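# Hook the yellow-tabbed ring onto the post's carabiner

## Task

Take the loose ring by its yellow tab and get it onto the carabiner mounted on the post. To open the carabiner, first turn its black sleeve, then press the gate inward; the sleeve springs back once released. The task is done only when the ring hangs around the carabiner, the gate is closed and the sleeve has returned to its turned-back position.

## Robot and tools

Robot: two UR-type arms, left_arm and right_arm, each ending in a sixteen-motor four-finger hand (right_arm a right hand, left_arm its mirror). Scene frame: origin at table-top height midway between the arms, +z up, +x out over the table, left_arm on the +y side. Bases: left_arm at (-0.024, +0.404, +0.021) m, right_arm at (+0.047, -0.415, +0.021) m. Reported hand positions, orientations and velocities are in each arm's own base frame; fixed cameras and the table use the scene frame.

Hand point axes (right hand): +z along straight fingers toward the tips, +x across the palm away from the thumb, +y out of the palm face. On the left hand +x points toward the thumb. A rigid mast sits at the wrist on the palm side and can strike objects.

The 48-number row (execute_actions and move): one flat list covering both arms, every value in [-1, 1]. Order: left_arm dx, dy, dz, rx, ry, rz; left hand motors index_mcp, index_abd, index_pip, index_dip, middle_mcp, middle_abd, middle_pip, middle_dip, ring_mcp, ring_abd, ring_pip, ring_dip, thumb_cmc, thumb_axl, thumb_mcp, thumb_ipl; left current_limit, speed; then the same 24 for right_arm. The six pose numbers are an offset, not a pose: measured in the Hand target's own axes, from the Hand target as it stood when the action or move began; 1.0 = 0.6 m or 180 degrees; rx, ry, rz form one rotation vector. All six at 0 re-commands the current Hand target. The sixteen motor numbers are absolute goal angles, scaled between each hinge's stops (finger _mcp +128/-18 deg, straight at -0.75; _abd +60/-60, straight 0; _pip +108/-29, straight -0.58; _dip +117/-21, straight -0.70; thumb_cmc +120/-20, straight -0.71; thumb_axl +140/-27, straight -0.68; thumb_mcp +109/-69, straight -0.23; thumb_ipl +108/-77, straight -0.17). A zero is a real goal, so to leave a hand unchanged echo its hand_goal, hand_current_limit and hand_speed. current_limit maps -1..+1 to 0..550 mA (floor 11 mA); speed sets motor slew to (speed+1)/2 of 8.5 rad/s. Initial values: +0.4 and -0.6; last written values persist.

execute_actions(actions, cameras): actions is a list of actions; each action is a table of up to 15 rows, one per 1/30 s step, and a short table repeats its final row. Every row in an action is offset from that action's start pose. Images return only for an empty list or when cameras names them (["all"], [] or names).

move(target, speed, blend, stop_force, zero, blocking, cameras): straight-line paths toward one row or a list of up to 15 rows, all offsets taken from the same starting Hand targets. speed in m/s, 0.002 to 3.6, default 0.25 (turning up to twice that in rad/s), one value or one per target. blend in metres rounds corners in a list. stop_force in N, 3 to 120, one value for both arms, ends an arm's path when its wrist sensor feels that much push; not trustworthy while the hand rotates, and omit it when moving off a contact. zero (default true) re-zeros before the move. blocking=false returns early (not with stop_force). The result adds a move: line with the ending (done, off_target, moving, held, fault) and limits (paced = pose clipped, held = steps withheld). Moves do not avoid obstacles or the other arm; avoid paths near an arm's own base.

wait(seconds 0 to 10), stop() brakes a running move, zoom_image(camera, region [x0, y0, x1, y1] in pixels, at most 504 by 504) on cam_high, cam_low, cam_left_wrist or cam_right_wrist from the newest images, zero_wrist_force(arm), read_manual(section "licences"), finished_scene(scene 1 or 2) ends the scene irreversibly.

Result lines: Hand target (last commanded pose after clipping, the base of the next offset), end_effector_position in m and quat_wxyz, velocities, joint positions and torques, Wrist force/torque in the hand's axes, hand_goal, hand_measured, hand_current_ma, hand_state (moving, goal, blocked, overload), motor temperatures. The hand often rests short of its target; send the remaining distance as a further offset.

Cautions: commanded orientation is clipped to 32 degrees from the measured one per step. Arms are stiff: pressing past a firm contact risks a fault. A torque fault (wrist joints 26.3 N m, others 141 N m) or about 150 N external force halts the arm for 10 s. Hand motors at 495 mA or more for 5 s shut down for 10 s. Motors at 85 °C brake the arm for 30 to 60 s (MOTOR HOT shows at 70). Avoid any contact between the two arms or a hand gripping the other hand. Do not drop the ring, release it while moving, slam anything, or let anything leave the table. A loose object may occasionally be nudged by an outside push. Grip by commanding finger goals slightly beyond the object surface.

Each tool is called by a JSON object that holds its "op" and its "data", one argument or row to a line.

## Session

{"op": "execute_actions", "data": {
  "actions": []
}}

Scene clock: 0.00 s.
left_arm: end_effector_position=(+0.2590, -0.1278, +0.3707) hand_goal=(-0.754, +0.000, -0.576, -0.696, -0.754, +0.000, -0.576, -0.696, -0.754, +0.000, -0.576, -0.696, -0.714, -0.678, -0.226, -0.168) hand_measured=(-0.754, +0.000, -0.576, -0.696, -0.754, +0.000, -0.576, -0.696, -0.754, +0.000, -0.576, -0.696, -0.714, -0.678, -0.226, -0.168) hand_current_ma=(+0, +0, +0, +0, +0, +0, +0, +0, +0, +0, +0, +0, +0, +0, +0, +0) hand_state=(goal, goal, goal, goal, goal, goal, goal, goal, goal, goal, goal, goal, goal, goal, goal, goal) hand_current_limit=0.40 hand_speed=-0.60 end_effector_quat_wxyz=(+0.436, +0.787, -0.368, -0.234) | right_arm: end_effector_position=(+0.5652, +0.0145, +0.2124) hand_goal=(-0.754, +0.000, -0.576, -0.696, -0.754, +0.000, -0.576, -0.696, -0.754, +0.000, -0.576, -0.696, -0.714, -0.678, -0.226, -0.168) hand_measured=(-0.754, +0.000, -0.576, -0.696, -0.754, +0.000, -0.576, -0.696, -0.754, +0.000, -0.576, -0.696, -0.714, -0.678, -0.226, -0.168) hand_current_ma=(+0, +0, +0, +0, +0, +0, +0, +0, +0, +0, +0, +0, +0, +0, +0, +0) hand_state=(goal, goal, goal, goal, goal, goal, goal, goal, goal, goal, goal, goal, goal, goal, goal, goal) hand_current_limit=0.40 hand_speed=-0.60 end_effector_quat_wxyz=(+0.103, +0.921, +0.375, -0.034)
Joint positions: left_arm=[3.538 -1.526 -1.836 -2.371 1.361 -3.324] | right_arm=[0.01 -1.419 1.851 -2.017 -1.788 0.807]
Joint velocities: within noise
Joint torques (N m): no reading
Motor temperatures (°C): left_arm=[45 38 31 37 45 50] | right_arm=[41 35 33 42 44 38]
Wrist force (N): no reading
Wrist torque (N m): no reading
Wrist force, peak (N): no reading
Hand target: left_arm +0.2590, -0.1278, +0.3707; +0.436, +0.787, -0.368, -0.234 | right_arm +0.5652, +0.0145, +0.2124; +0.103, +0.921, +0.375, -0.034

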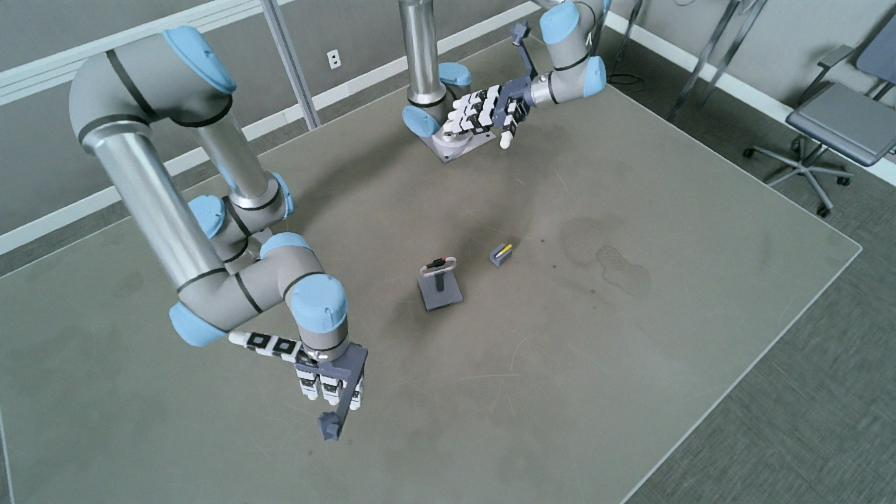

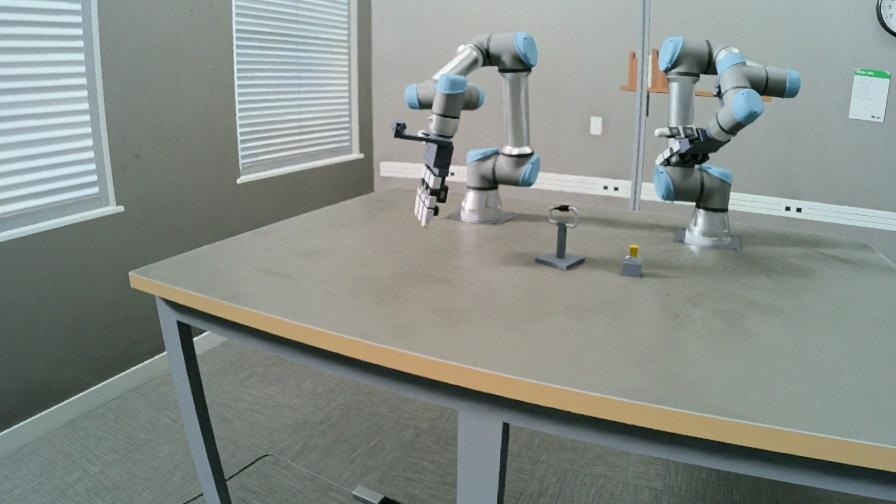

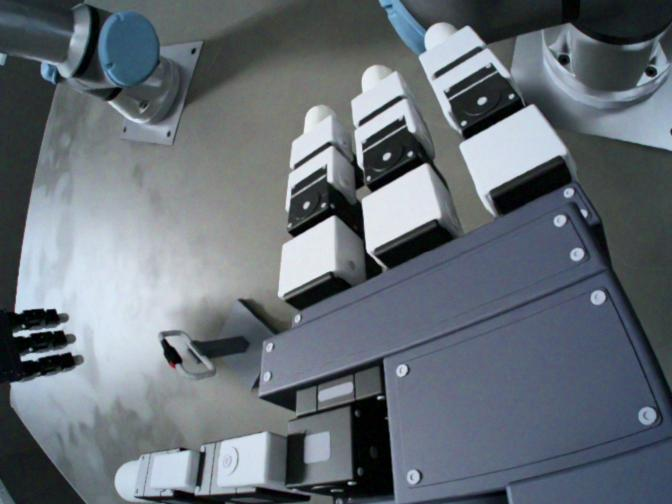

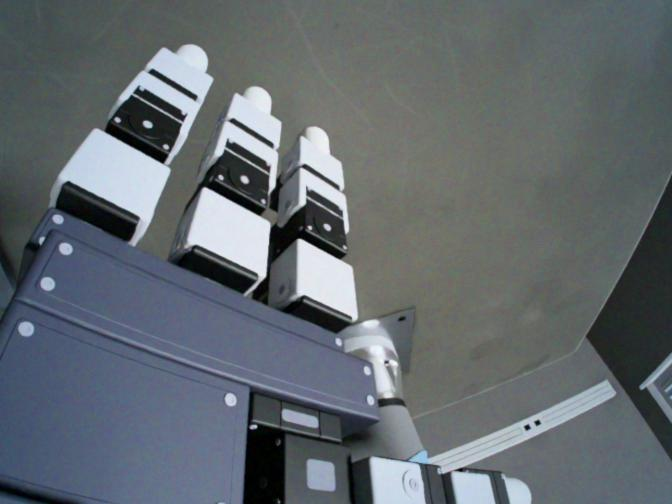

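{"op": "zoom_image", "data": {
  "camera": "cam_high",
  "region": [390, 220, 540, 320]
}}

{"op": "zoom_image", "data": {
  "camera": "cam_low",
  "region": [520, 190, 660, 290]
}}

{"op": "zoom_image", "data": {
  "camera": "cam_left_wrist",
  "region": [120, 280, 300, 410]
}}

Scaled by 3.360 from the camera's 896x504 image, which has a finer 1280x720 frame.

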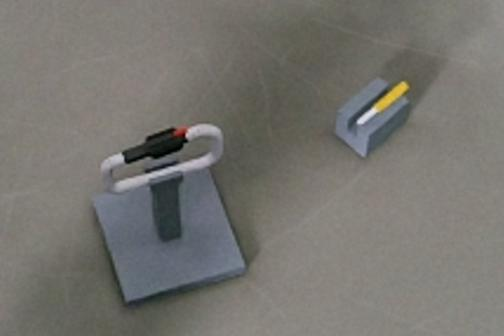

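Scaled by 3.600 from the camera's 896x504 image, which has a finer 1280x720 frame.

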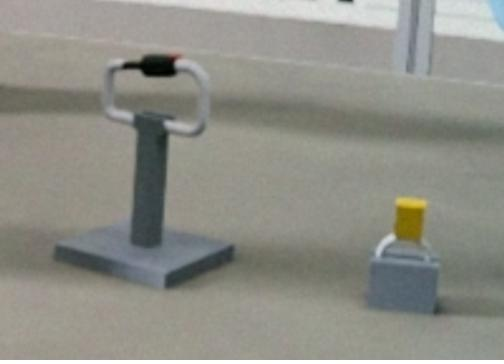

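Scaled by 2.800 from the camera's 672x504 image, which has a finer 960x720 frame.

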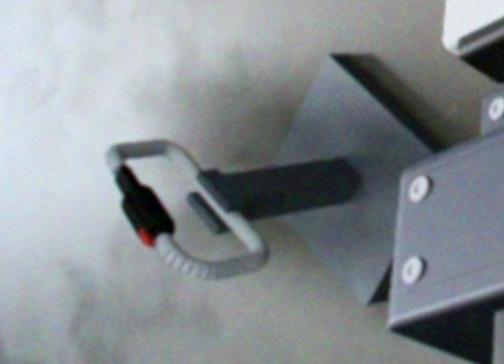

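{"op": "move", "data": {
  "target": [0.2427,-0.1,0.1032,0,0,0,-0.754,0,-0.576,-0.696,-0.754,0,-0.576,-0.696,-0.754,0,-0.576,-0.696,-0.714,-0.678,-0.226,-0.168,0.4,-0.6,0,0,0,0,0,0,-0.754,0,-0.576,-0.696,-0.754,0,-0.576,-0.696,-0.754,0,-0.576,-0.696,-0.714,-0.678,-0.226,-0.168,0.4,-0.6],
  "cameras": ["cam_left_wrist"]
}}

{"op": "zoom_image", "data": {
  "camera": "cam_left_wrist",
  "region": [100, 260, 300, 410]
}}

Scene clock: 217.17 s.
left_arm: end_effector_position=(+0.3291, -0.2527, +0.2807) hand_goal=(-0.754, +0.000, -0.576, -0.696, -0.754, +0.000, -0.576, -0.696, -0.754, +0.000, -0.576, -0.696, -0.714, -0.678, -0.226, -0.168) hand_measured=(-0.758, +0.000, -0.576, -0.696, -0.760, +0.000, -0.576, -0.696, -0.760, +0.000, -0.576, -0.696, -0.720, -0.678, -0.226, -0.168) hand_current_ma=(-4, +0, +0, +0, -5, +0, +0, +0, -4, +0, +0, +0, -4, +0, +0, +0) hand_state=(goal, goal, goal, goal, goal, goal, goal, goal, goal, goal, goal, goal, goal, goal, goal, goal) hand_current_limit=0.40 hand_speed=-0.60 end_effector_quat_wxyz=(+0.436, +0.787, -0.368, -0.234) | right_arm: end_effector_position=(+0.5652, +0.0145, +0.2124) hand_goal=(-0.754, +0.000, -0.576, -0.696, -0.754, +0.000, -0.576, -0.696, -0.754, +0.000, -0.576, -0.696, -0.714, -0.678, -0.226, -0.168) hand_measured=(-0.754, +0.000, -0.576, -0.696, -0.754, +0.000, -0.576, -0.696, -0.754, +0.000, -0.576, -0.696, -0.714, -0.678, -0.224, -0.168) hand_current_ma=(+1, +0, -1, +0, +1, +0, -1, +0, +1, +0, -1, +0, +0, +1, +5, +1) hand_state=(goal, goal, goal, goal, goal, goal, goal, goal, goal, goal, goal, goal, goal, goal, goal, goal) hand_current_limit=0.40 hand_speed=-0.60 end_effector_quat_wxyz=(+0.103, +0.921, +0.375, -0.034)
Joint positions: left_arm=[3.234 -1.772 -1.82 -2.082 1.106 -3.5] | right_arm=[0.01 -1.419 1.851 -2.017 -1.788 0.807]
Joint torques (N m): left_arm=[-12.04 21.39 30.26 1.91 -2.31 -1.96] | right_arm=[0.37 -28.48 -22.49 -2.56 -0.41 0.2]
Wrist force (N): left_arm=[-0.2 0.2 0.0] | right_arm=[0.1 0.3 -0.1]
Wrist torque (N m): left_arm=[0.01 0.02 0.08] | right_arm=[0.04 -0.01 0.02]
Wrist force, peak (N): left_arm=[-1.1 0.6 -0.4] | right_arm=[0.0 0.5 -0.2]
Hand target: left_arm +0.3291, -0.2528, +0.2807; +0.436, +0.787, -0.368, -0.234 | right_arm +0.5652, +0.0145, +0.2124; +0.103, +0.921, +0.375, -0.034
Off the commanded pose: left_arm 0.000 m, 0 deg | right_arm 0.000 m, 0 deg.
move: done
Images, in order (width x height): cam_left_wrist 672x504.

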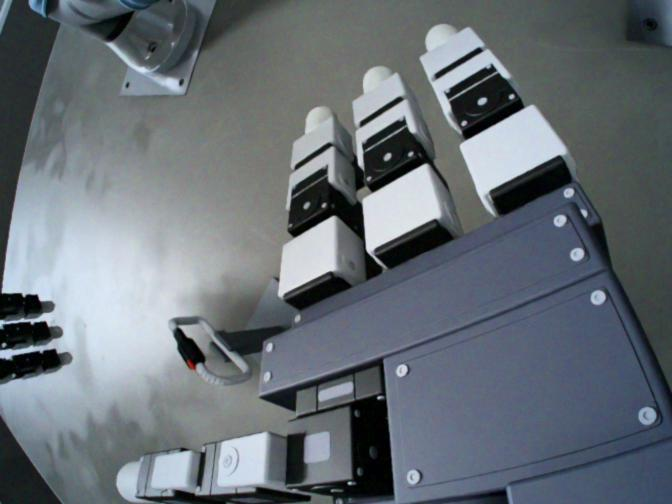

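Scaled by 2.520 from the camera's 672x504 image, which has a finer 960x720 frame.

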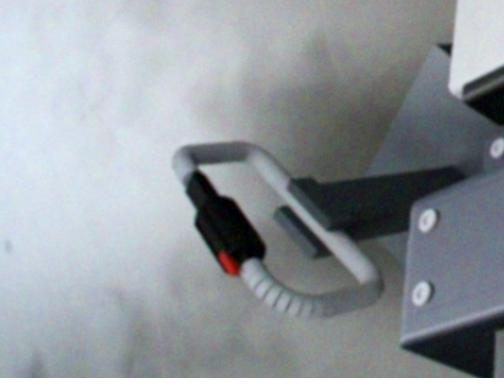

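{"op": "move", "data": {
  "target": [0.0577,-0.2040,-0.2507,0.3217,-0.0970,0.2012,-0.754,0,-0.576,-0.696,-0.754,0,-0.576,-0.696,-0.754,0,-0.576,-0.696,-0.714,-0.678,-0.226,-0.168,0.4,-0.6,0,0,0,0,0,0,-0.754,0,-0.576,-0.696,-0.754,0,-0.576,-0.696,-0.754,0,-0.576,-0.696,-0.714,-0.678,-0.226,-0.168,0.4,-0.6],
  "cameras": ["all"]
}}

Scene clock: 313.60 s.
left_arm: end_effector_position=(+0.5002, -0.1599, +0.2508) hand_goal=(-0.754, +0.000, -0.576, -0.696, -0.754, +0.000, -0.576, -0.696, -0.754, +0.000, -0.576, -0.696, -0.714, -0.678, -0.226, -0.168) hand_measured=(-0.756, +0.000, -0.576, -0.696, -0.756, +0.000, -0.576, -0.696, -0.756, +0.000, -0.576, -0.696, -0.716, -0.678, -0.224, -0.168) hand_current_ma=(+0, +0, +0, +0, -1, +0, +0, +0, +0, +0, +0, +0, -2, +0, +1, +0) hand_state=(goal, goal, goal, goal, goal, goal, goal, goal, goal, goal, goal, goal, goal, goal, goal, goal) hand_current_limit=0.40 hand_speed=-0.60 end_effector_quat_wxyz=(-0.001, +0.707, -0.707, +0.000) | right_arm: end_effector_position=(+0.5652, +0.0145, +0.2124) hand_goal=(-0.754, +0.000, -0.576, -0.696, -0.754, +0.000, -0.576, -0.696, -0.754, +0.000, -0.576, -0.696, -0.714, -0.678, -0.226, -0.168) hand_measured=(-0.754, +0.000, -0.576, -0.696, -0.754, +0.000, -0.576, -0.696, -0.754, +0.000, -0.576, -0.696, -0.714, -0.678, -0.224, -0.168) hand_current_ma=(+1, +0, -1, +0, +1, +0, -1, +0, +1, +0, -1, +0, +0, +1, +5, +1) hand_state=(goal, goal, goal, goal, goal, goal, goal, goal, goal, goal, goal, goal, goal, goal, goal, goal) hand_current_limit=0.40 hand_speed=-0.60 end_effector_quat_wxyz=(+0.103, +0.921, +0.375, -0.034)
Joint positions: left_arm=[3.135 -1.821 -1.562 -1.328 1.572 -3.148] | right_arm=[0.01 -1.419 1.851 -2.017 -1.788 0.807]
Joint torques (N m): left_arm=[-11.11 42.91 9.52 4.61 1.88 2.22] | right_arm=[0.42 -29.43 -22.3 -2.71 -0.56 0.25]
Wrist force (N): left_arm=[-0.3 0.1 -0.1] | right_arm=[0.1 0.1 0.0]
Wrist torque (N m): left_arm=[-0.02 0.10 -0.22] | right_arm=[0.02 -0.01 0.01]
Wrist force, peak (N): left_arm=[0.0 0.2 -0.9] | right_arm=[0.1 0.5 0.0]
Hand target: left_arm +0.5003, -0.1598, +0.2508; -0.001, +0.707, -0.707, +0.000 | right_arm +0.5652, +0.0145, +0.2124; +0.103, +0.921, +0.375, -0.034
Off the commanded pose: left_arm 0.000 m, 0 deg | right_arm 0.000 m, 0 deg.
move: done

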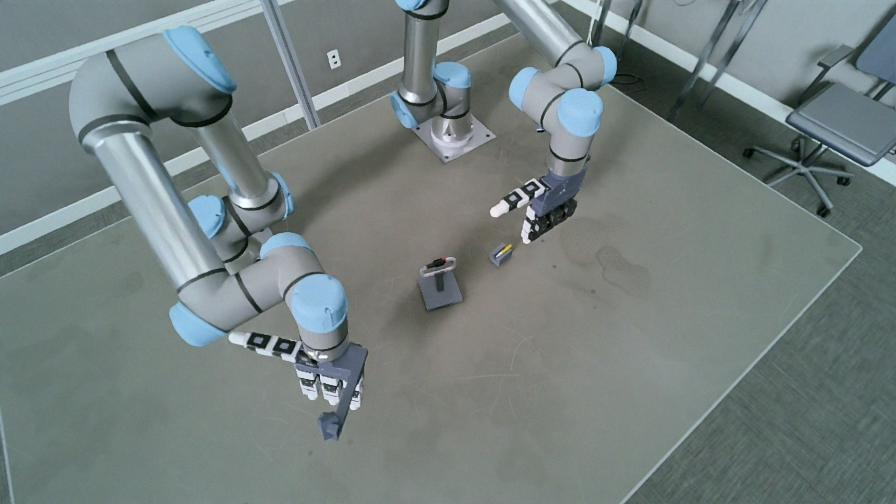

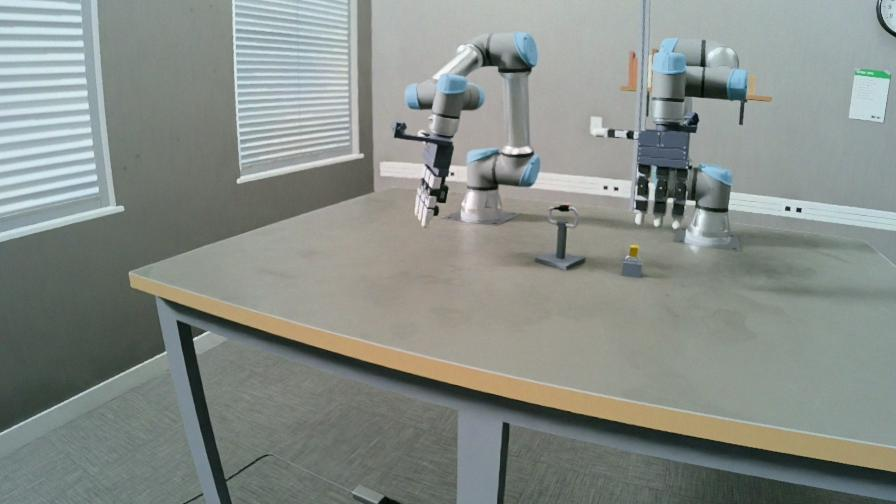

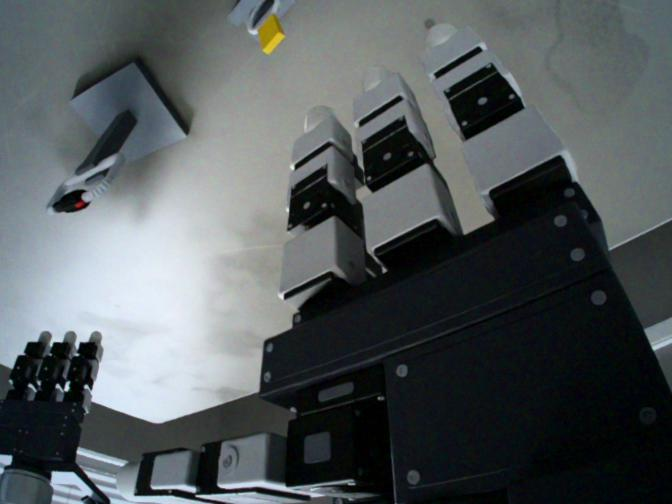

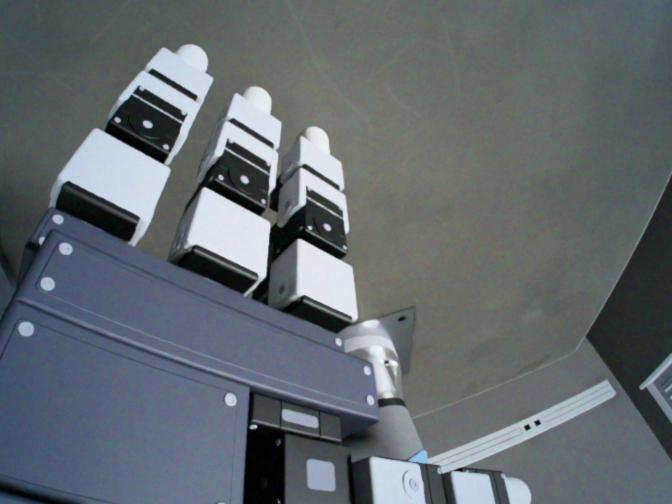

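{"op": "zoom_image", "data": {
  "camera": "cam_left_wrist",
  "region": [20, 40, 220, 230]
}}

{"op": "zoom_image", "data": {
  "camera": "cam_left_wrist",
  "region": [210, 0, 330, 90]
}}

{"op": "zoom_image", "data": {
  "camera": "cam_high",
  "region": [400, 230, 540, 320]
}}

Scaled by 2.520 from the camera's 672x504 image, which has a finer 960x720 frame.

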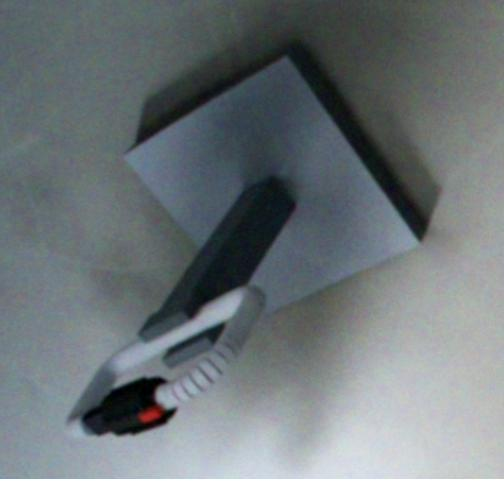

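Scaled by 4.200 from the camera's 672x504 image, which has a finer 960x720 frame.

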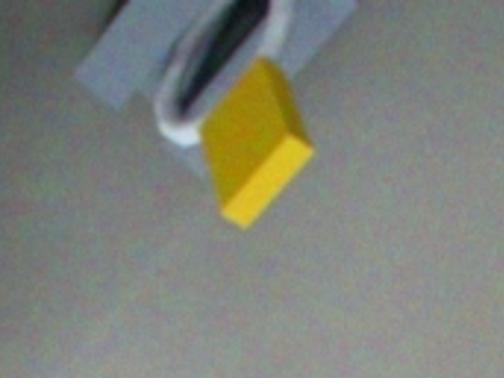

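Scaled by 3.600 from the camera's 896x504 image, which has a finer 1280x720 frame.

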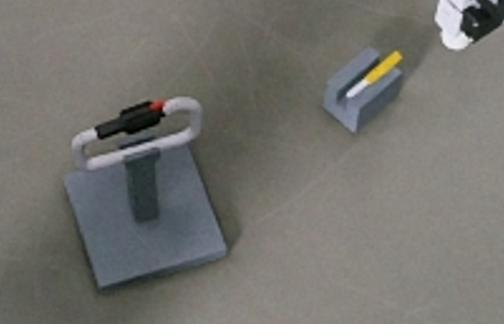

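{"op": "move", "data": {
  "target": [0.1918,-0.0547,0.073,0,0,-0.478,-0.754,0,-0.576,-0.696,-0.754,0,-0.576,-0.696,0.48,0,0.3,-0.26,-0.714,-0.678,-0.226,-0.168,0.4,-0.6,0,0,0,0,0,0,-0.754,0,-0.576,-0.696,-0.754,0,-0.576,-0.696,-0.754,0,-0.576,-0.696,-0.714,-0.678,-0.226,-0.168,0.4,-0.6],
  "cameras": ["all"]
}}

{"op": "zoom_image", "data": {
  "camera": "cam_left_wrist",
  "region": [250, 20, 450, 170]
}}

Scene clock: 533.53 s.
left_arm: end_effector_position=(+0.5331, -0.2749, +0.2070) hand_goal=(-0.754, +0.000, -0.576, -0.696, -0.754, +0.000, -0.576, -0.696, +0.480, +0.000, +0.300, -0.260, -0.714, -0.678, -0.226, -0.168) hand_measured=(-0.754, +0.000, -0.576, -0.696, -0.756, +0.000, -0.576, -0.696, +0.462, +0.000, +0.294, -0.262, -0.716, -0.678, -0.224, -0.168) hand_current_ma=(+0, +0, +0, +0, +0, +0, +0, +0, -25, +0, -4, -1, -1, +0, +1, +0) hand_state=(goal, goal, goal, goal, goal, goal, goal, goal, goal, goal, goal, goal, goal, goal, goal, goal) hand_current_limit=0.40 hand_speed=-0.60 end_effector_quat_wxyz=(+0.000, +0.999, -0.035, +0.001) | right_arm: end_effector_position=(+0.5652, +0.0145, +0.2124) hand_goal=(-0.754, +0.000, -0.576, -0.696, -0.754, +0.000, -0.576, -0.696, -0.754, +0.000, -0.576, -0.696, -0.714, -0.678, -0.226, -0.168) hand_measured=(-0.754, +0.000, -0.576, -0.696, -0.754, +0.000, -0.576, -0.696, -0.754, +0.000, -0.576, -0.696, -0.714, -0.678, -0.224, -0.168) hand_current_ma=(+1, +0, -1, +0, +1, +0, -1, +0, +1, +0, -1, +0, +0, +1, +5, +1) hand_state=(goal, goal, goal, goal, goal, goal, goal, goal, goal, goal, goal, goal, goal, goal, goal, goal) hand_current_limit=0.40 hand_speed=-0.60 end_effector_quat_wxyz=(+0.103, +0.921, +0.375, -0.034)
Joint positions: left_arm=[3.036 -1.734 -1.787 -1.19 1.572 -4.748] | right_arm=[0.01 -1.419 1.851 -2.017 -1.788 0.807]
Joint torques (N m): left_arm=[-11.69 38.43 7.72 4.53 1.78 -2.1] | right_arm=[0.81 -28.78 -21.21 -2.4 -0.24 0.11]
Wrist force (N): left_arm=[-0.2 0.1 0.0] | right_arm=[0.1 0.2 -0.1]
Wrist torque (N m): left_arm=[0.01 0.11 0.00] | right_arm=[0.03 -0.01 0.01]
Wrist force, peak (N): left_arm=[-0.6 0.2 -0.7] | right_arm=[0.0 0.4 -0.4]
Hand target: left_arm +0.5331, -0.2749, +0.2070; +0.000, +0.999, -0.035, +0.001 | right_arm +0.5652, +0.0145, +0.2124; +0.103, +0.921, +0.375, -0.034
Off the commanded pose: left_arm 0.000 m, 0 deg | right_arm 0.000 m, 0 deg.
move: done

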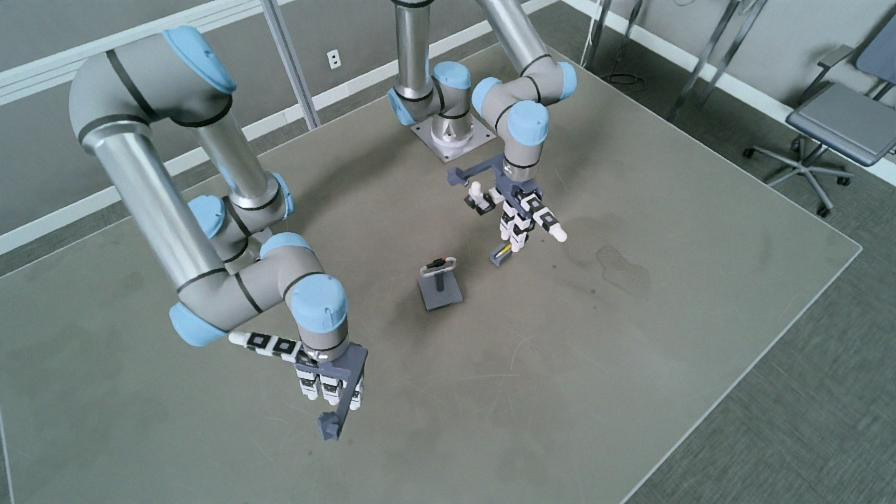

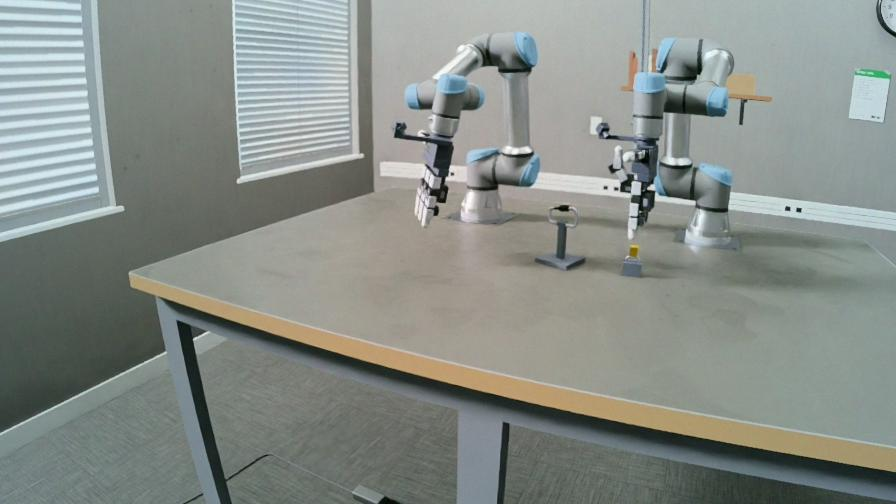

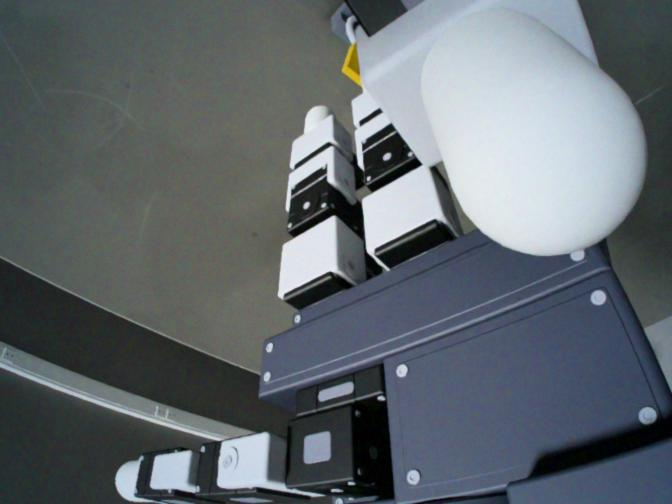

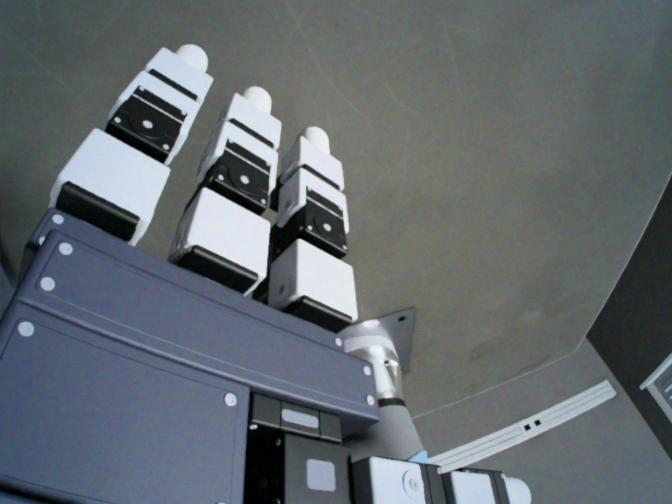

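Scaled by 2.520 from the camera's 672x504 image, which has a finer 960x720 frame.

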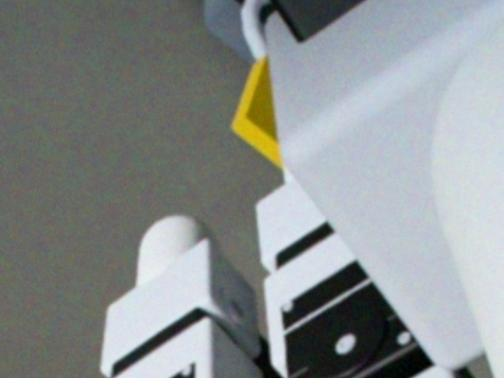

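{"op": "move", "data": {
  "target": [0,0,0,0,0,0,-0.754,0,-0.576,-0.696,-0.754,0,-0.576,-0.696,-0.754,0,-0.576,-0.696,-0.714,-0.678,-0.226,-0.168,0.4,-0.6,0,0,0,0,0,0,-0.754,0,-0.576,-0.696,-0.754,0,-0.576,-0.696,-0.754,0,-0.576,-0.696,-0.714,-0.678,-0.226,-0.168,0.4,-0.6],
  "cameras": ["cam_left_wrist"]
}}

{"op": "zoom_image", "data": {
  "camera": "cam_left_wrist",
  "region": [270, 0, 430, 120]
}}

Scene clock: 556.47 s.
left_arm: end_effector_position=(+0.5331, -0.2749, +0.2070) hand_goal=(-0.754, +0.000, -0.576, -0.696, -0.754, +0.000, -0.576, -0.696, -0.754, +0.000, -0.576, -0.696, -0.714, -0.678, -0.226, -0.168) hand_measured=(-0.754, +0.000, -0.576, -0.696, -0.756, +0.000, -0.576, -0.696, -0.750, +0.000, -0.574, -0.694, -0.716, -0.678, -0.224, -0.168) hand_current_ma=(+0, +0, +0, +0, +0, +0, +0, +0, +3, +0, +1, +1, -1, +0, +1, +0) hand_state=(goal, goal, goal, goal, goal, goal, goal, goal, goal, goal, goal, goal, goal, goal, goal, goal) hand_current_limit=0.40 hand_speed=-0.60 end_effector_quat_wxyz=(+0.000, +0.999, -0.035, +0.001) | right_arm: end_effector_position=(+0.5652, +0.0145, +0.2124) hand_goal=(-0.754, +0.000, -0.576, -0.696, -0.754, +0.000, -0.576, -0.696, -0.754, +0.000, -0.576, -0.696, -0.714, -0.678, -0.226, -0.168) hand_measured=(-0.754, +0.000, -0.576, -0.696, -0.754, +0.000, -0.576, -0.696, -0.754, +0.000, -0.576, -0.696, -0.714, -0.678, -0.224, -0.168) hand_current_ma=(+1, +0, -1, +0, +1, +0, -1, +0, +1, +0, -1, +0, +0, +1, +5, +1) hand_state=(goal, goal, goal, goal, goal, goal, goal, goal, goal, goal, goal, goal, goal, goal, goal, goal) hand_current_limit=0.40 hand_speed=-0.60 end_effector_quat_wxyz=(+0.103, +0.921, +0.375, -0.034)
Joint positions: left_arm=[3.036 -1.734 -1.787 -1.19 1.572 -4.749] | right_arm=[0.01 -1.419 1.851 -2.017 -1.788 0.807]
Joint torques (N m): left_arm=[-11.15 37.52 8.18 4.59 1.63 -2.1] | right_arm=[-0.27 -28.75 -21.85 -2.48 -0.25 0.21]
Wrist force (N): left_arm=[-0.4 -0.1 -0.6] | right_arm=[0.1 0.0 0.0]
Wrist torque (N m): left_arm=[-0.01 0.12 -0.01] | right_arm=[0.00 -0.01 0.01]
Wrist force, peak (N): left_arm=[-0.8 0.0 -0.6] | right_arm=[0.0 0.5 0.0]
Hand target: left_arm +0.5331, -0.2749, +0.2070; +0.000, +0.999, -0.035, +0.001 | right_arm +0.5652, +0.0145, +0.2124; +0.103, +0.921, +0.375, -0.034
Off the commanded pose: left_arm 0.000 m, 0 deg | right_arm 0.000 m, 0 deg.
move: done
Images, in order (width x height): cam_left_wrist 672x504.

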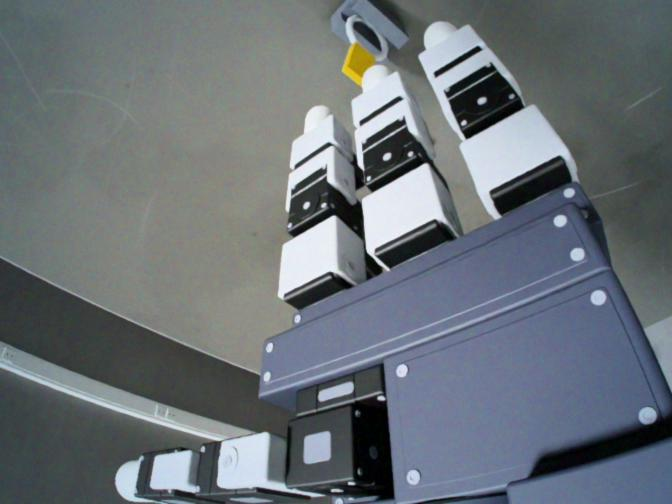

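Scaled by 3.150 from the camera's 672x504 image, which has a finer 960x720 frame.

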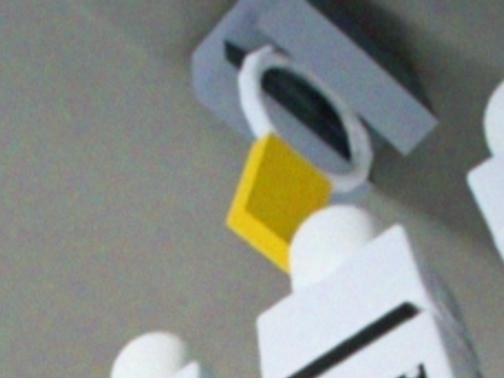

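{"op": "move", "data": {
  "target": [0.0162,-0.0097,0.0,0,0,-0.0556,-0.754,0,-0.576,-0.696,-0.754,0,-0.576,-0.696,-0.754,0,-0.576,-0.696,-0.714,-0.678,-0.226,-0.168,0.4,-0.6,0,0,0,0,0,0,-0.754,0,-0.576,-0.696,-0.754,0,-0.576,-0.696,-0.754,0,-0.576,-0.696,-0.714,-0.678,-0.226,-0.168,0.4,-0.6],
  "cameras": ["cam_left_wrist"]
}}

{"op": "zoom_image", "data": {
  "camera": "cam_left_wrist",
  "region": [270, 0, 430, 120]
}}

{"op": "zoom_image", "data": {
  "camera": "cam_low",
  "region": [580, 180, 680, 290]
}}

Scene clock: 618.30 s.
left_arm: end_effector_position=(+0.5432, -0.2697, +0.2070) hand_goal=(-0.754, +0.000, -0.576, -0.696, -0.754, +0.000, -0.576, -0.696, -0.754, +0.000, -0.576, -0.696, -0.714, -0.678, -0.226, -0.168) hand_measured=(-0.754, +0.000, -0.576, -0.696, -0.756, +0.000, -0.576, -0.696, -0.750, +0.000, -0.574, -0.694, -0.716, -0.678, -0.224, -0.168) hand_current_ma=(+0, +0, +0, +0, +0, +0, +0, +0, +3, +0, +1, +1, -1, +0, +1, +0) hand_state=(goal, goal, goal, goal, goal, goal, goal, goal, goal, goal, goal, goal, goal, goal, goal, goal) hand_current_limit=0.40 hand_speed=-0.60 end_effector_quat_wxyz=(+0.000, +0.999, +0.052, +0.001) | right_arm: end_effector_position=(+0.5652, +0.0145, +0.2124) hand_goal=(-0.754, +0.000, -0.576, -0.696, -0.754, +0.000, -0.576, -0.696, -0.754, +0.000, -0.576, -0.696, -0.714, -0.678, -0.226, -0.168) hand_measured=(-0.754, +0.000, -0.576, -0.696, -0.754, +0.000, -0.576, -0.696, -0.754, +0.000, -0.576, -0.696, -0.714, -0.678, -0.224, -0.168) hand_current_ma=(+1, +0, -1, +0, +1, +0, -1, +0, +1, +0, -1, +0, +0, +1, +5, +1) hand_state=(goal, goal, goal, goal, goal, goal, goal, goal, goal, goal, goal, goal, goal, goal, goal, goal) hand_current_limit=0.40 hand_speed=-0.60 end_effector_quat_wxyz=(+0.103, +0.921, +0.375, -0.034)
Joint positions: left_arm=[3.037 -1.723 -1.8 -1.188 1.572 -4.922] | right_arm=[0.01 -1.419 1.851 -2.017 -1.788 0.807]
Joint torques (N m): left_arm=[-10.82 37.24 8.58 4.53 1.83 -1.97] | right_arm=[-0.4 -28.69 -22.43 -2.46 -0.13 0.2]
Wrist force (N): left_arm=[-0.5 0.2 -0.3] | right_arm=[0.1 0.2 -0.2]
Wrist torque (N m): left_arm=[0.02 0.14 -0.04] | right_arm=[0.03 0.00 0.01]
Wrist force, peak (N): left_arm=[-0.5 -0.2 -0.9] | right_arm=[0.0 0.3 -0.5]
Hand target: left_arm +0.5432, -0.2698, +0.2070; +0.000, +0.999, +0.053, +0.001 | right_arm +0.5652, +0.0145, +0.2124; +0.103, +0.921, +0.375, -0.034
Off the commanded pose: left_arm 0.000 m, 0 deg | right_arm 0.000 m, 0 deg.
move: done
Images, in order (width x height): cam_left_wrist 672x504.

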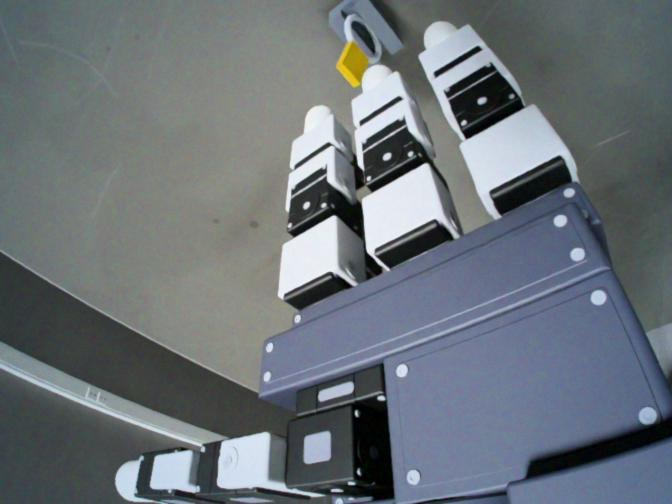

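Scaled by 3.150 from the camera's 672x504 image, which has a finer 960x720 frame.

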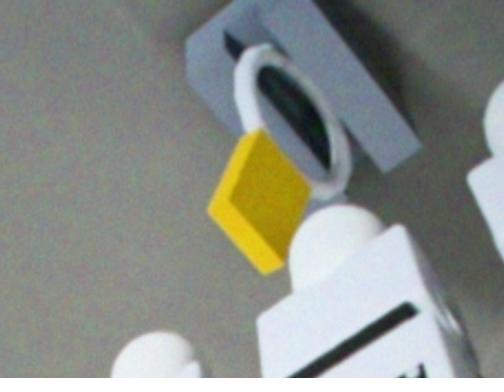

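This scene's latest camera images include none from cam_low. They are from: cam_left_wrist. cam_low's image comes with the result of a call that names it in "cameras".

{"op": "move", "data": {
  "target": [-0.005,0.0,0.0667,0,0,0,-0.754,0,-0.576,-0.696,-0.754,0,-0.576,-0.696,-0.754,0,-0.576,-0.696,-0.714,-0.678,-0.226,-0.168,0.4,-0.6,0,0,0,0,0,0,-0.754,0,-0.576,-0.696,-0.754,0,-0.576,-0.696,-0.754,0,-0.576,-0.696,-0.714,-0.678,-0.226,-0.168,0.4,-0.6],
  "cameras": ["cam_left_wrist","cam_low"],
  "speed": 0.05,
  "stop_force": 8
}}

{"op": "zoom_image", "data": {
  "camera": "cam_left_wrist",
  "region": [270, 0, 430, 120]
}}

{"op": "zoom_image", "data": {
  "camera": "cam_low",
  "region": [580, 180, 680, 290]
}}

Scene clock: 640.33 s.
left_arm: end_effector_position=(+0.5403, -0.2700, +0.1670) hand_goal=(-0.754, +0.000, -0.576, -0.696, -0.754, +0.000, -0.576, -0.696, -0.754, +0.000, -0.576, -0.696, -0.714, -0.678, -0.226, -0.168) hand_measured=(-0.754, +0.000, -0.576, -0.696, -0.756, +0.000, -0.576, -0.696, -0.750, +0.000, -0.574, -0.694, -0.716, -0.678, -0.224, -0.168) hand_current_ma=(+0, +0, +0, +0, +0, +0, +0, +0, +3, +0, +1, +1, -1, +0, +1, +0) hand_state=(goal, goal, goal, goal, goal, goal, goal, goal, goal, goal, goal, goal, goal, goal, goal, goal) hand_current_limit=0.40 hand_speed=-0.60 end_effector_quat_wxyz=(+0.000, +0.999, +0.053, +0.001) | right_arm: end_effector_position=(+0.5652, +0.0145, +0.2124) hand_goal=(-0.754, +0.000, -0.576, -0.696, -0.754, +0.000, -0.576, -0.696, -0.754, +0.000, -0.576, -0.696, -0.714, -0.678, -0.226, -0.168) hand_measured=(-0.754, +0.000, -0.576, -0.696, -0.754, +0.000, -0.576, -0.696, -0.754, +0.000, -0.576, -0.696, -0.714, -0.678, -0.224, -0.168) hand_current_ma=(+1, +0, -1, +0, +1, +0, -1, +0, +1, +0, -1, +0, +0, +1, +5, +1) hand_state=(goal, goal, goal, goal, goal, goal, goal, goal, goal, goal, goal, goal, goal, goal, goal, goal) hand_current_limit=0.40 hand_speed=-0.60 end_effector_quat_wxyz=(+0.103, +0.921, +0.375, -0.034)
Joint positions: left_arm=[3.036 -1.758 -1.87 -1.083 1.572 -4.924] | right_arm=[0.01 -1.419 1.851 -2.017 -1.788 0.807]
Joint torques (N m): left_arm=[-10.58 24.07 7.25 4.64 -1.36 -2.13] | right_arm=[-0.03 -28.76 -22.86 -2.39 -0.39 0.15]
Wrist force (N): left_arm=[-0.3 0.0 -0.5] | right_arm=[0.0 0.0 -0.3]
Wrist torque (N m): left_arm=[0.00 0.11 -0.01] | right_arm=[0.03 0.01 0.00]
Wrist force, peak (N): left_arm=[-0.7 -0.1 -0.7] | right_arm=[0.1 0.5 -0.1]
Hand target: left_arm +0.5403, -0.2700, +0.1670; +0.000, +0.999, +0.053, +0.001 | right_arm +0.5652, +0.0145, +0.2124; +0.103, +0.921, +0.375, -0.034
Off the commanded pose: left_arm 0.000 m, 0 deg | right_arm 0.000 m, 0 deg.
move: done
Images, in order (width x height): cam_low 896x504, cam_left_wrist 672x504.

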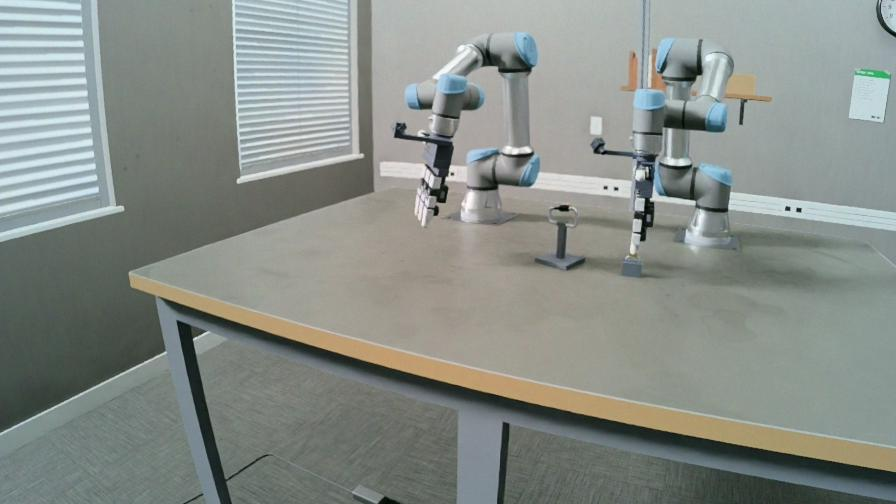

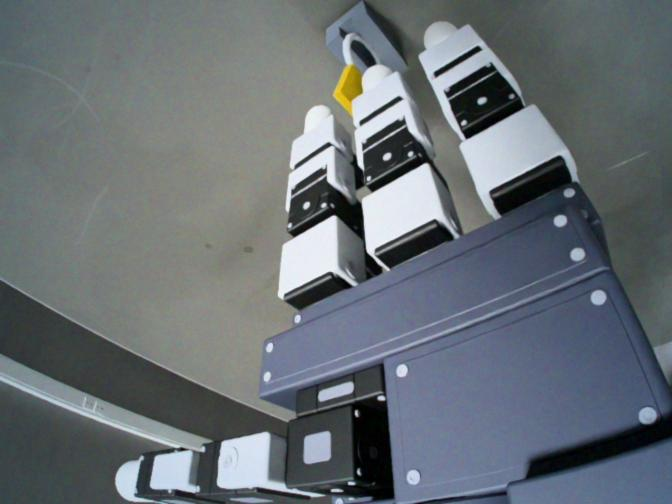

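Scaled by 3.150 from the camera's 672x504 image, which has a finer 960x720 frame.

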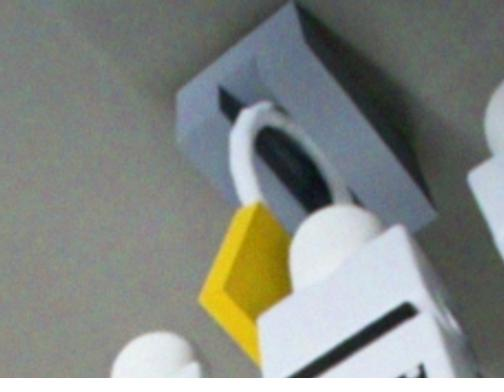

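Scaled by 4.582 from the camera's 896x504 image, which has a finer 1280x720 frame.

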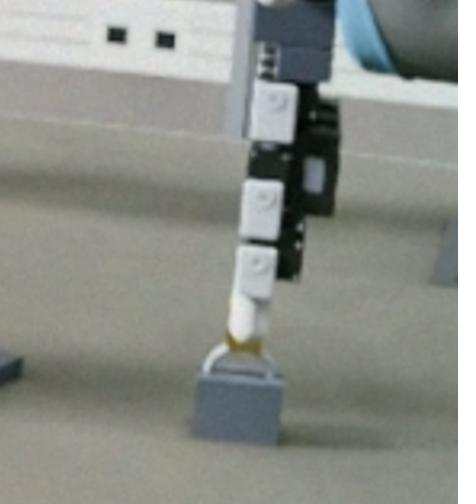

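{"op": "move", "data": {
  "target": [0.0,0.0,-0.01,0,0,0,-0.754,0,-0.576,-0.696,-0.754,0,-0.576,-0.696,-0.754,0,-0.576,-0.696,-0.714,-0.678,-0.226,-0.168,0.4,-0.6,0,0,0,0,0,0,-0.754,0,-0.576,-0.696,-0.754,0,-0.576,-0.696,-0.754,0,-0.576,-0.696,-0.714,-0.678,-0.226,-0.168,0.4,-0.6],
  "cameras": [],
  "speed": 0.05
}}

{"op": "move", "data": {
  "target": [0.0,0.0,0,0,0,0,-0.754,0.2,-0.576,-0.696,-0.754,-0.2,-0.576,-0.696,-0.754,0,-0.576,-0.696,-0.714,-0.678,-0.226,-0.168,0.4,-0.9,0,0,0,0,0,0,-0.754,0,-0.576,-0.696,-0.754,0,-0.576,-0.696,-0.754,0,-0.576,-0.696,-0.714,-0.678,-0.226,-0.168,0.4,-0.6],
  "cameras": ["cam_left_wrist","cam_low"]
}}

{"op": "zoom_image", "data": {
  "camera": "cam_left_wrist",
  "region": [270, 0, 430, 120]
}}

{"op": "zoom_image", "data": {
  "camera": "cam_low",
  "region": [580, 180, 680, 290]
}}

Scene clock: 658.23 s.
left_arm: end_effector_position=(+0.5402, -0.2700, +0.1728) hand_goal=(-0.754, +0.000, -0.576, -0.696, -0.754, +0.000, -0.576, -0.696, -0.754, +0.000, -0.576, -0.696, -0.714, -0.678, -0.226, -0.168) hand_measured=(-0.754, +0.000, -0.576, -0.696, -0.756, +0.000, -0.576, -0.696, -0.750, +0.000, -0.574, -0.694, -0.716, -0.678, -0.224, -0.168) hand_current_ma=(+0, +0, +0, +0, +0, +0, +0, +0, +3, +0, +1, +1, -1, +0, +2, +0) hand_state=(goal, goal, goal, goal, goal, goal, goal, goal, goal, goal, goal, goal, goal, goal, goal, goal) hand_current_limit=0.40 hand_speed=-0.60 end_effector_quat_wxyz=(+0.000, +0.999, +0.053, +0.001) | right_arm: end_effector_position=(+0.5652, +0.0145, +0.2124) hand_goal=(-0.754, +0.000, -0.576, -0.696, -0.754, +0.000, -0.576, -0.696, -0.754, +0.000, -0.576, -0.696, -0.714, -0.678, -0.226, -0.168) hand_measured=(-0.754, +0.000, -0.576, -0.696, -0.754, +0.000, -0.576, -0.696, -0.754, +0.000, -0.576, -0.696, -0.714, -0.678, -0.224, -0.168) hand_current_ma=(+1, +0, -1, +0, +1, +0, -1, +0, +1, +0, -1, +0, +0, +1, +5, +1) hand_state=(goal, goal, goal, goal, goal, goal, goal, goal, goal, goal, goal, goal, goal, goal, goal, goal) hand_current_limit=0.40 hand_speed=-0.60 end_effector_quat_wxyz=(+0.103, +0.921, +0.375, -0.034)
Joint positions: left_arm=[3.036 -1.752 -1.862 -1.098 1.572 -4.924] | right_arm=[0.01 -1.419 1.851 -2.017 -1.788 0.807]
Joint torques (N m): left_arm=[-11.19 37.2 32.14 0.62 -1.31 -2.1] | right_arm=[0.97 -29.79 -22.02 -2.57 -0.39 0.36]
Wrist force (N): left_arm=[-0.3 0.1 0.0] | right_arm=[-0.1 0.2 0.1]
Wrist torque (N m): left_arm=[-0.02 0.12 -0.02] | right_arm=[0.01 0.01 -0.01]
Wrist force, peak (N): left_arm=[-0.8 0.1 -0.5] | right_arm=[-0.1 0.4 0.2]
Hand target: left_arm +0.5403, -0.2700, +0.1730; +0.000, +0.999, +0.053, +0.001 | right_arm +0.5652, +0.0145, +0.2124; +0.103, +0.921, +0.375, -0.034
Off the commanded pose: left_arm 0.000 m, 0 deg | right_arm 0.000 m, 0 deg.
move: done
No camera images: "cameras" was empty.

Scene clock: 658.77 s.
left_arm: end_effector_position=(+0.5403, -0.2700, +0.1730) hand_goal=(-0.754, +0.200, -0.576, -0.696, -0.754, -0.200, -0.576, -0.696, -0.754, +0.000, -0.576, -0.696, -0.714, -0.678, -0.226, -0.168) hand_measured=(-0.754, +0.100, -0.576, -0.696, -0.756, -0.098, -0.576, -0.696, -0.750, +0.000, -0.574, -0.694, -0.716, -0.678, -0.224, -0.168) hand_current_ma=(+0, -241, +0, +0, +0, +247, +0, +0, +3, +0, +1, +1, -1, +0, +2, +0) hand_state=(goal, moving, goal, goal, goal, moving, goal, goal, goal, goal, goal, goal, goal, goal, goal, goal) hand_current_limit=0.40 hand_speed=-0.90 end_effector_quat_wxyz=(+0.000, +0.999, +0.053, +0.001) | right_arm: end_effector_position=(+0.5652, +0.0145, +0.2124) hand_goal=(-0.754, +0.000, -0.576, -0.696, -0.754, +0.000, -0.576, -0.696, -0.754, +0.000, -0.576, -0.696, -0.714, -0.678, -0.226, -0.168) hand_measured=(-0.754, +0.000, -0.576, -0.696, -0.754, +0.000, -0.576, -0.696, -0.754, +0.000, -0.576, -0.696, -0.714, -0.678, -0.224, -0.168) hand_current_ma=(+1, +0, -1, +0, +1, +0, -1, +0, +1, +0, -1, +0, +0, +1, +5, +1) hand_state=(goal, goal, goal, goal, goal, goal, goal, goal, goal, goal, goal, goal, goal, goal, goal, goal) hand_current_limit=0.40 hand_speed=-0.60 end_effector_quat_wxyz=(+0.103, +0.921, +0.375, -0.034)
Joint positions: left_arm=[3.036 -1.751 -1.861 -1.098 1.572 -4.924] | right_arm=[0.01 -1.419 1.851 -2.017 -1.788 0.807]
Joint torques (N m): left_arm=[-11.08 38.25 32.53 1.01 -1.01 -2.11] | right_arm=[0 -29.82 -21.65 -2.45 -0.54 0.29]
Wrist force (N): left_arm=[-0.5 0.3 -0.5] | right_arm=[0.0 0.3 -0.1]
Wrist torque (N m): left_arm=[0.04 0.13 -0.03] | right_arm=[0.04 0.00 0.01]
Wrist force, peak (N): left_arm=[-0.8 0.0 -0.3] | right_arm=[0.0 0.2 -0.4]
Hand target: left_arm +0.5403, -0.2700, +0.1730; +0.000, +0.999, +0.053, +0.001 | right_arm +0.5652, +0.0145, +0.2124; +0.103, +0.921, +0.375, -0.034
Off the commanded pose: left_arm 0.000 m, 0 deg | right_arm 0.000 m, 0 deg.
move: done
Images, in order (width x height): cam_low 896x504, cam_left_wrist 672x504.

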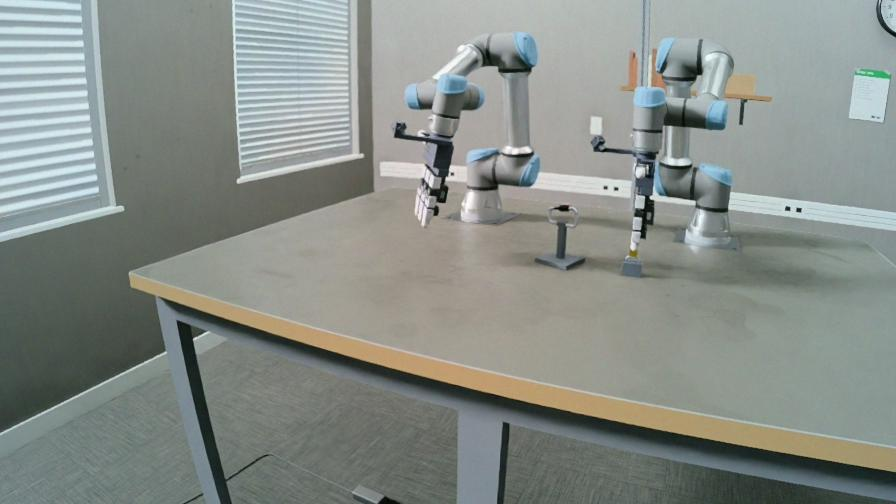

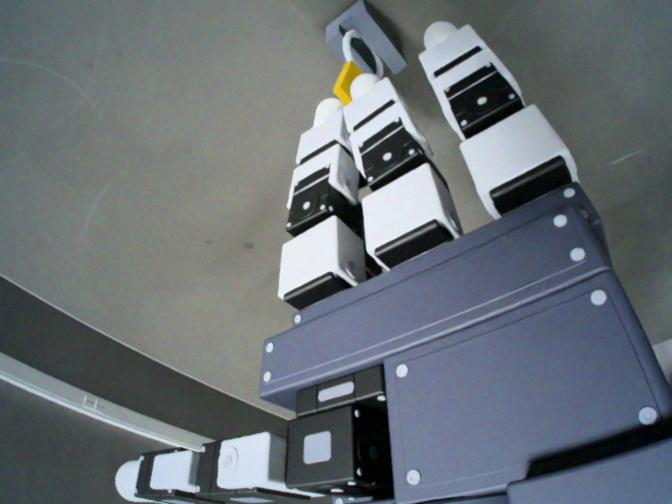

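Scaled by 3.150 from the camera's 672x504 image, which has a finer 960x720 frame.

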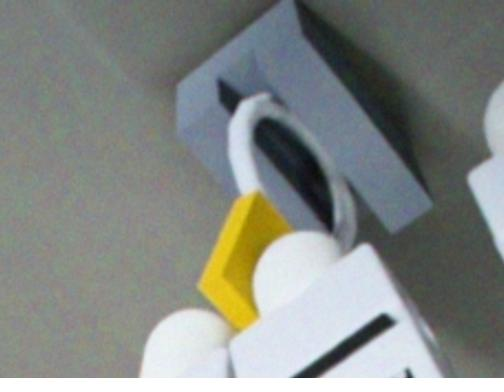

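Scaled by 4.582 from the camera's 896x504 image, which has a finer 1280x720 frame.

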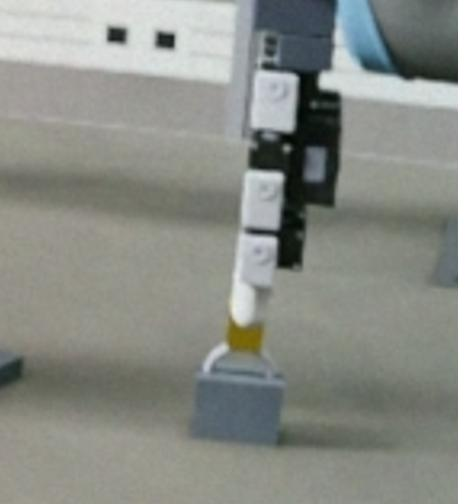

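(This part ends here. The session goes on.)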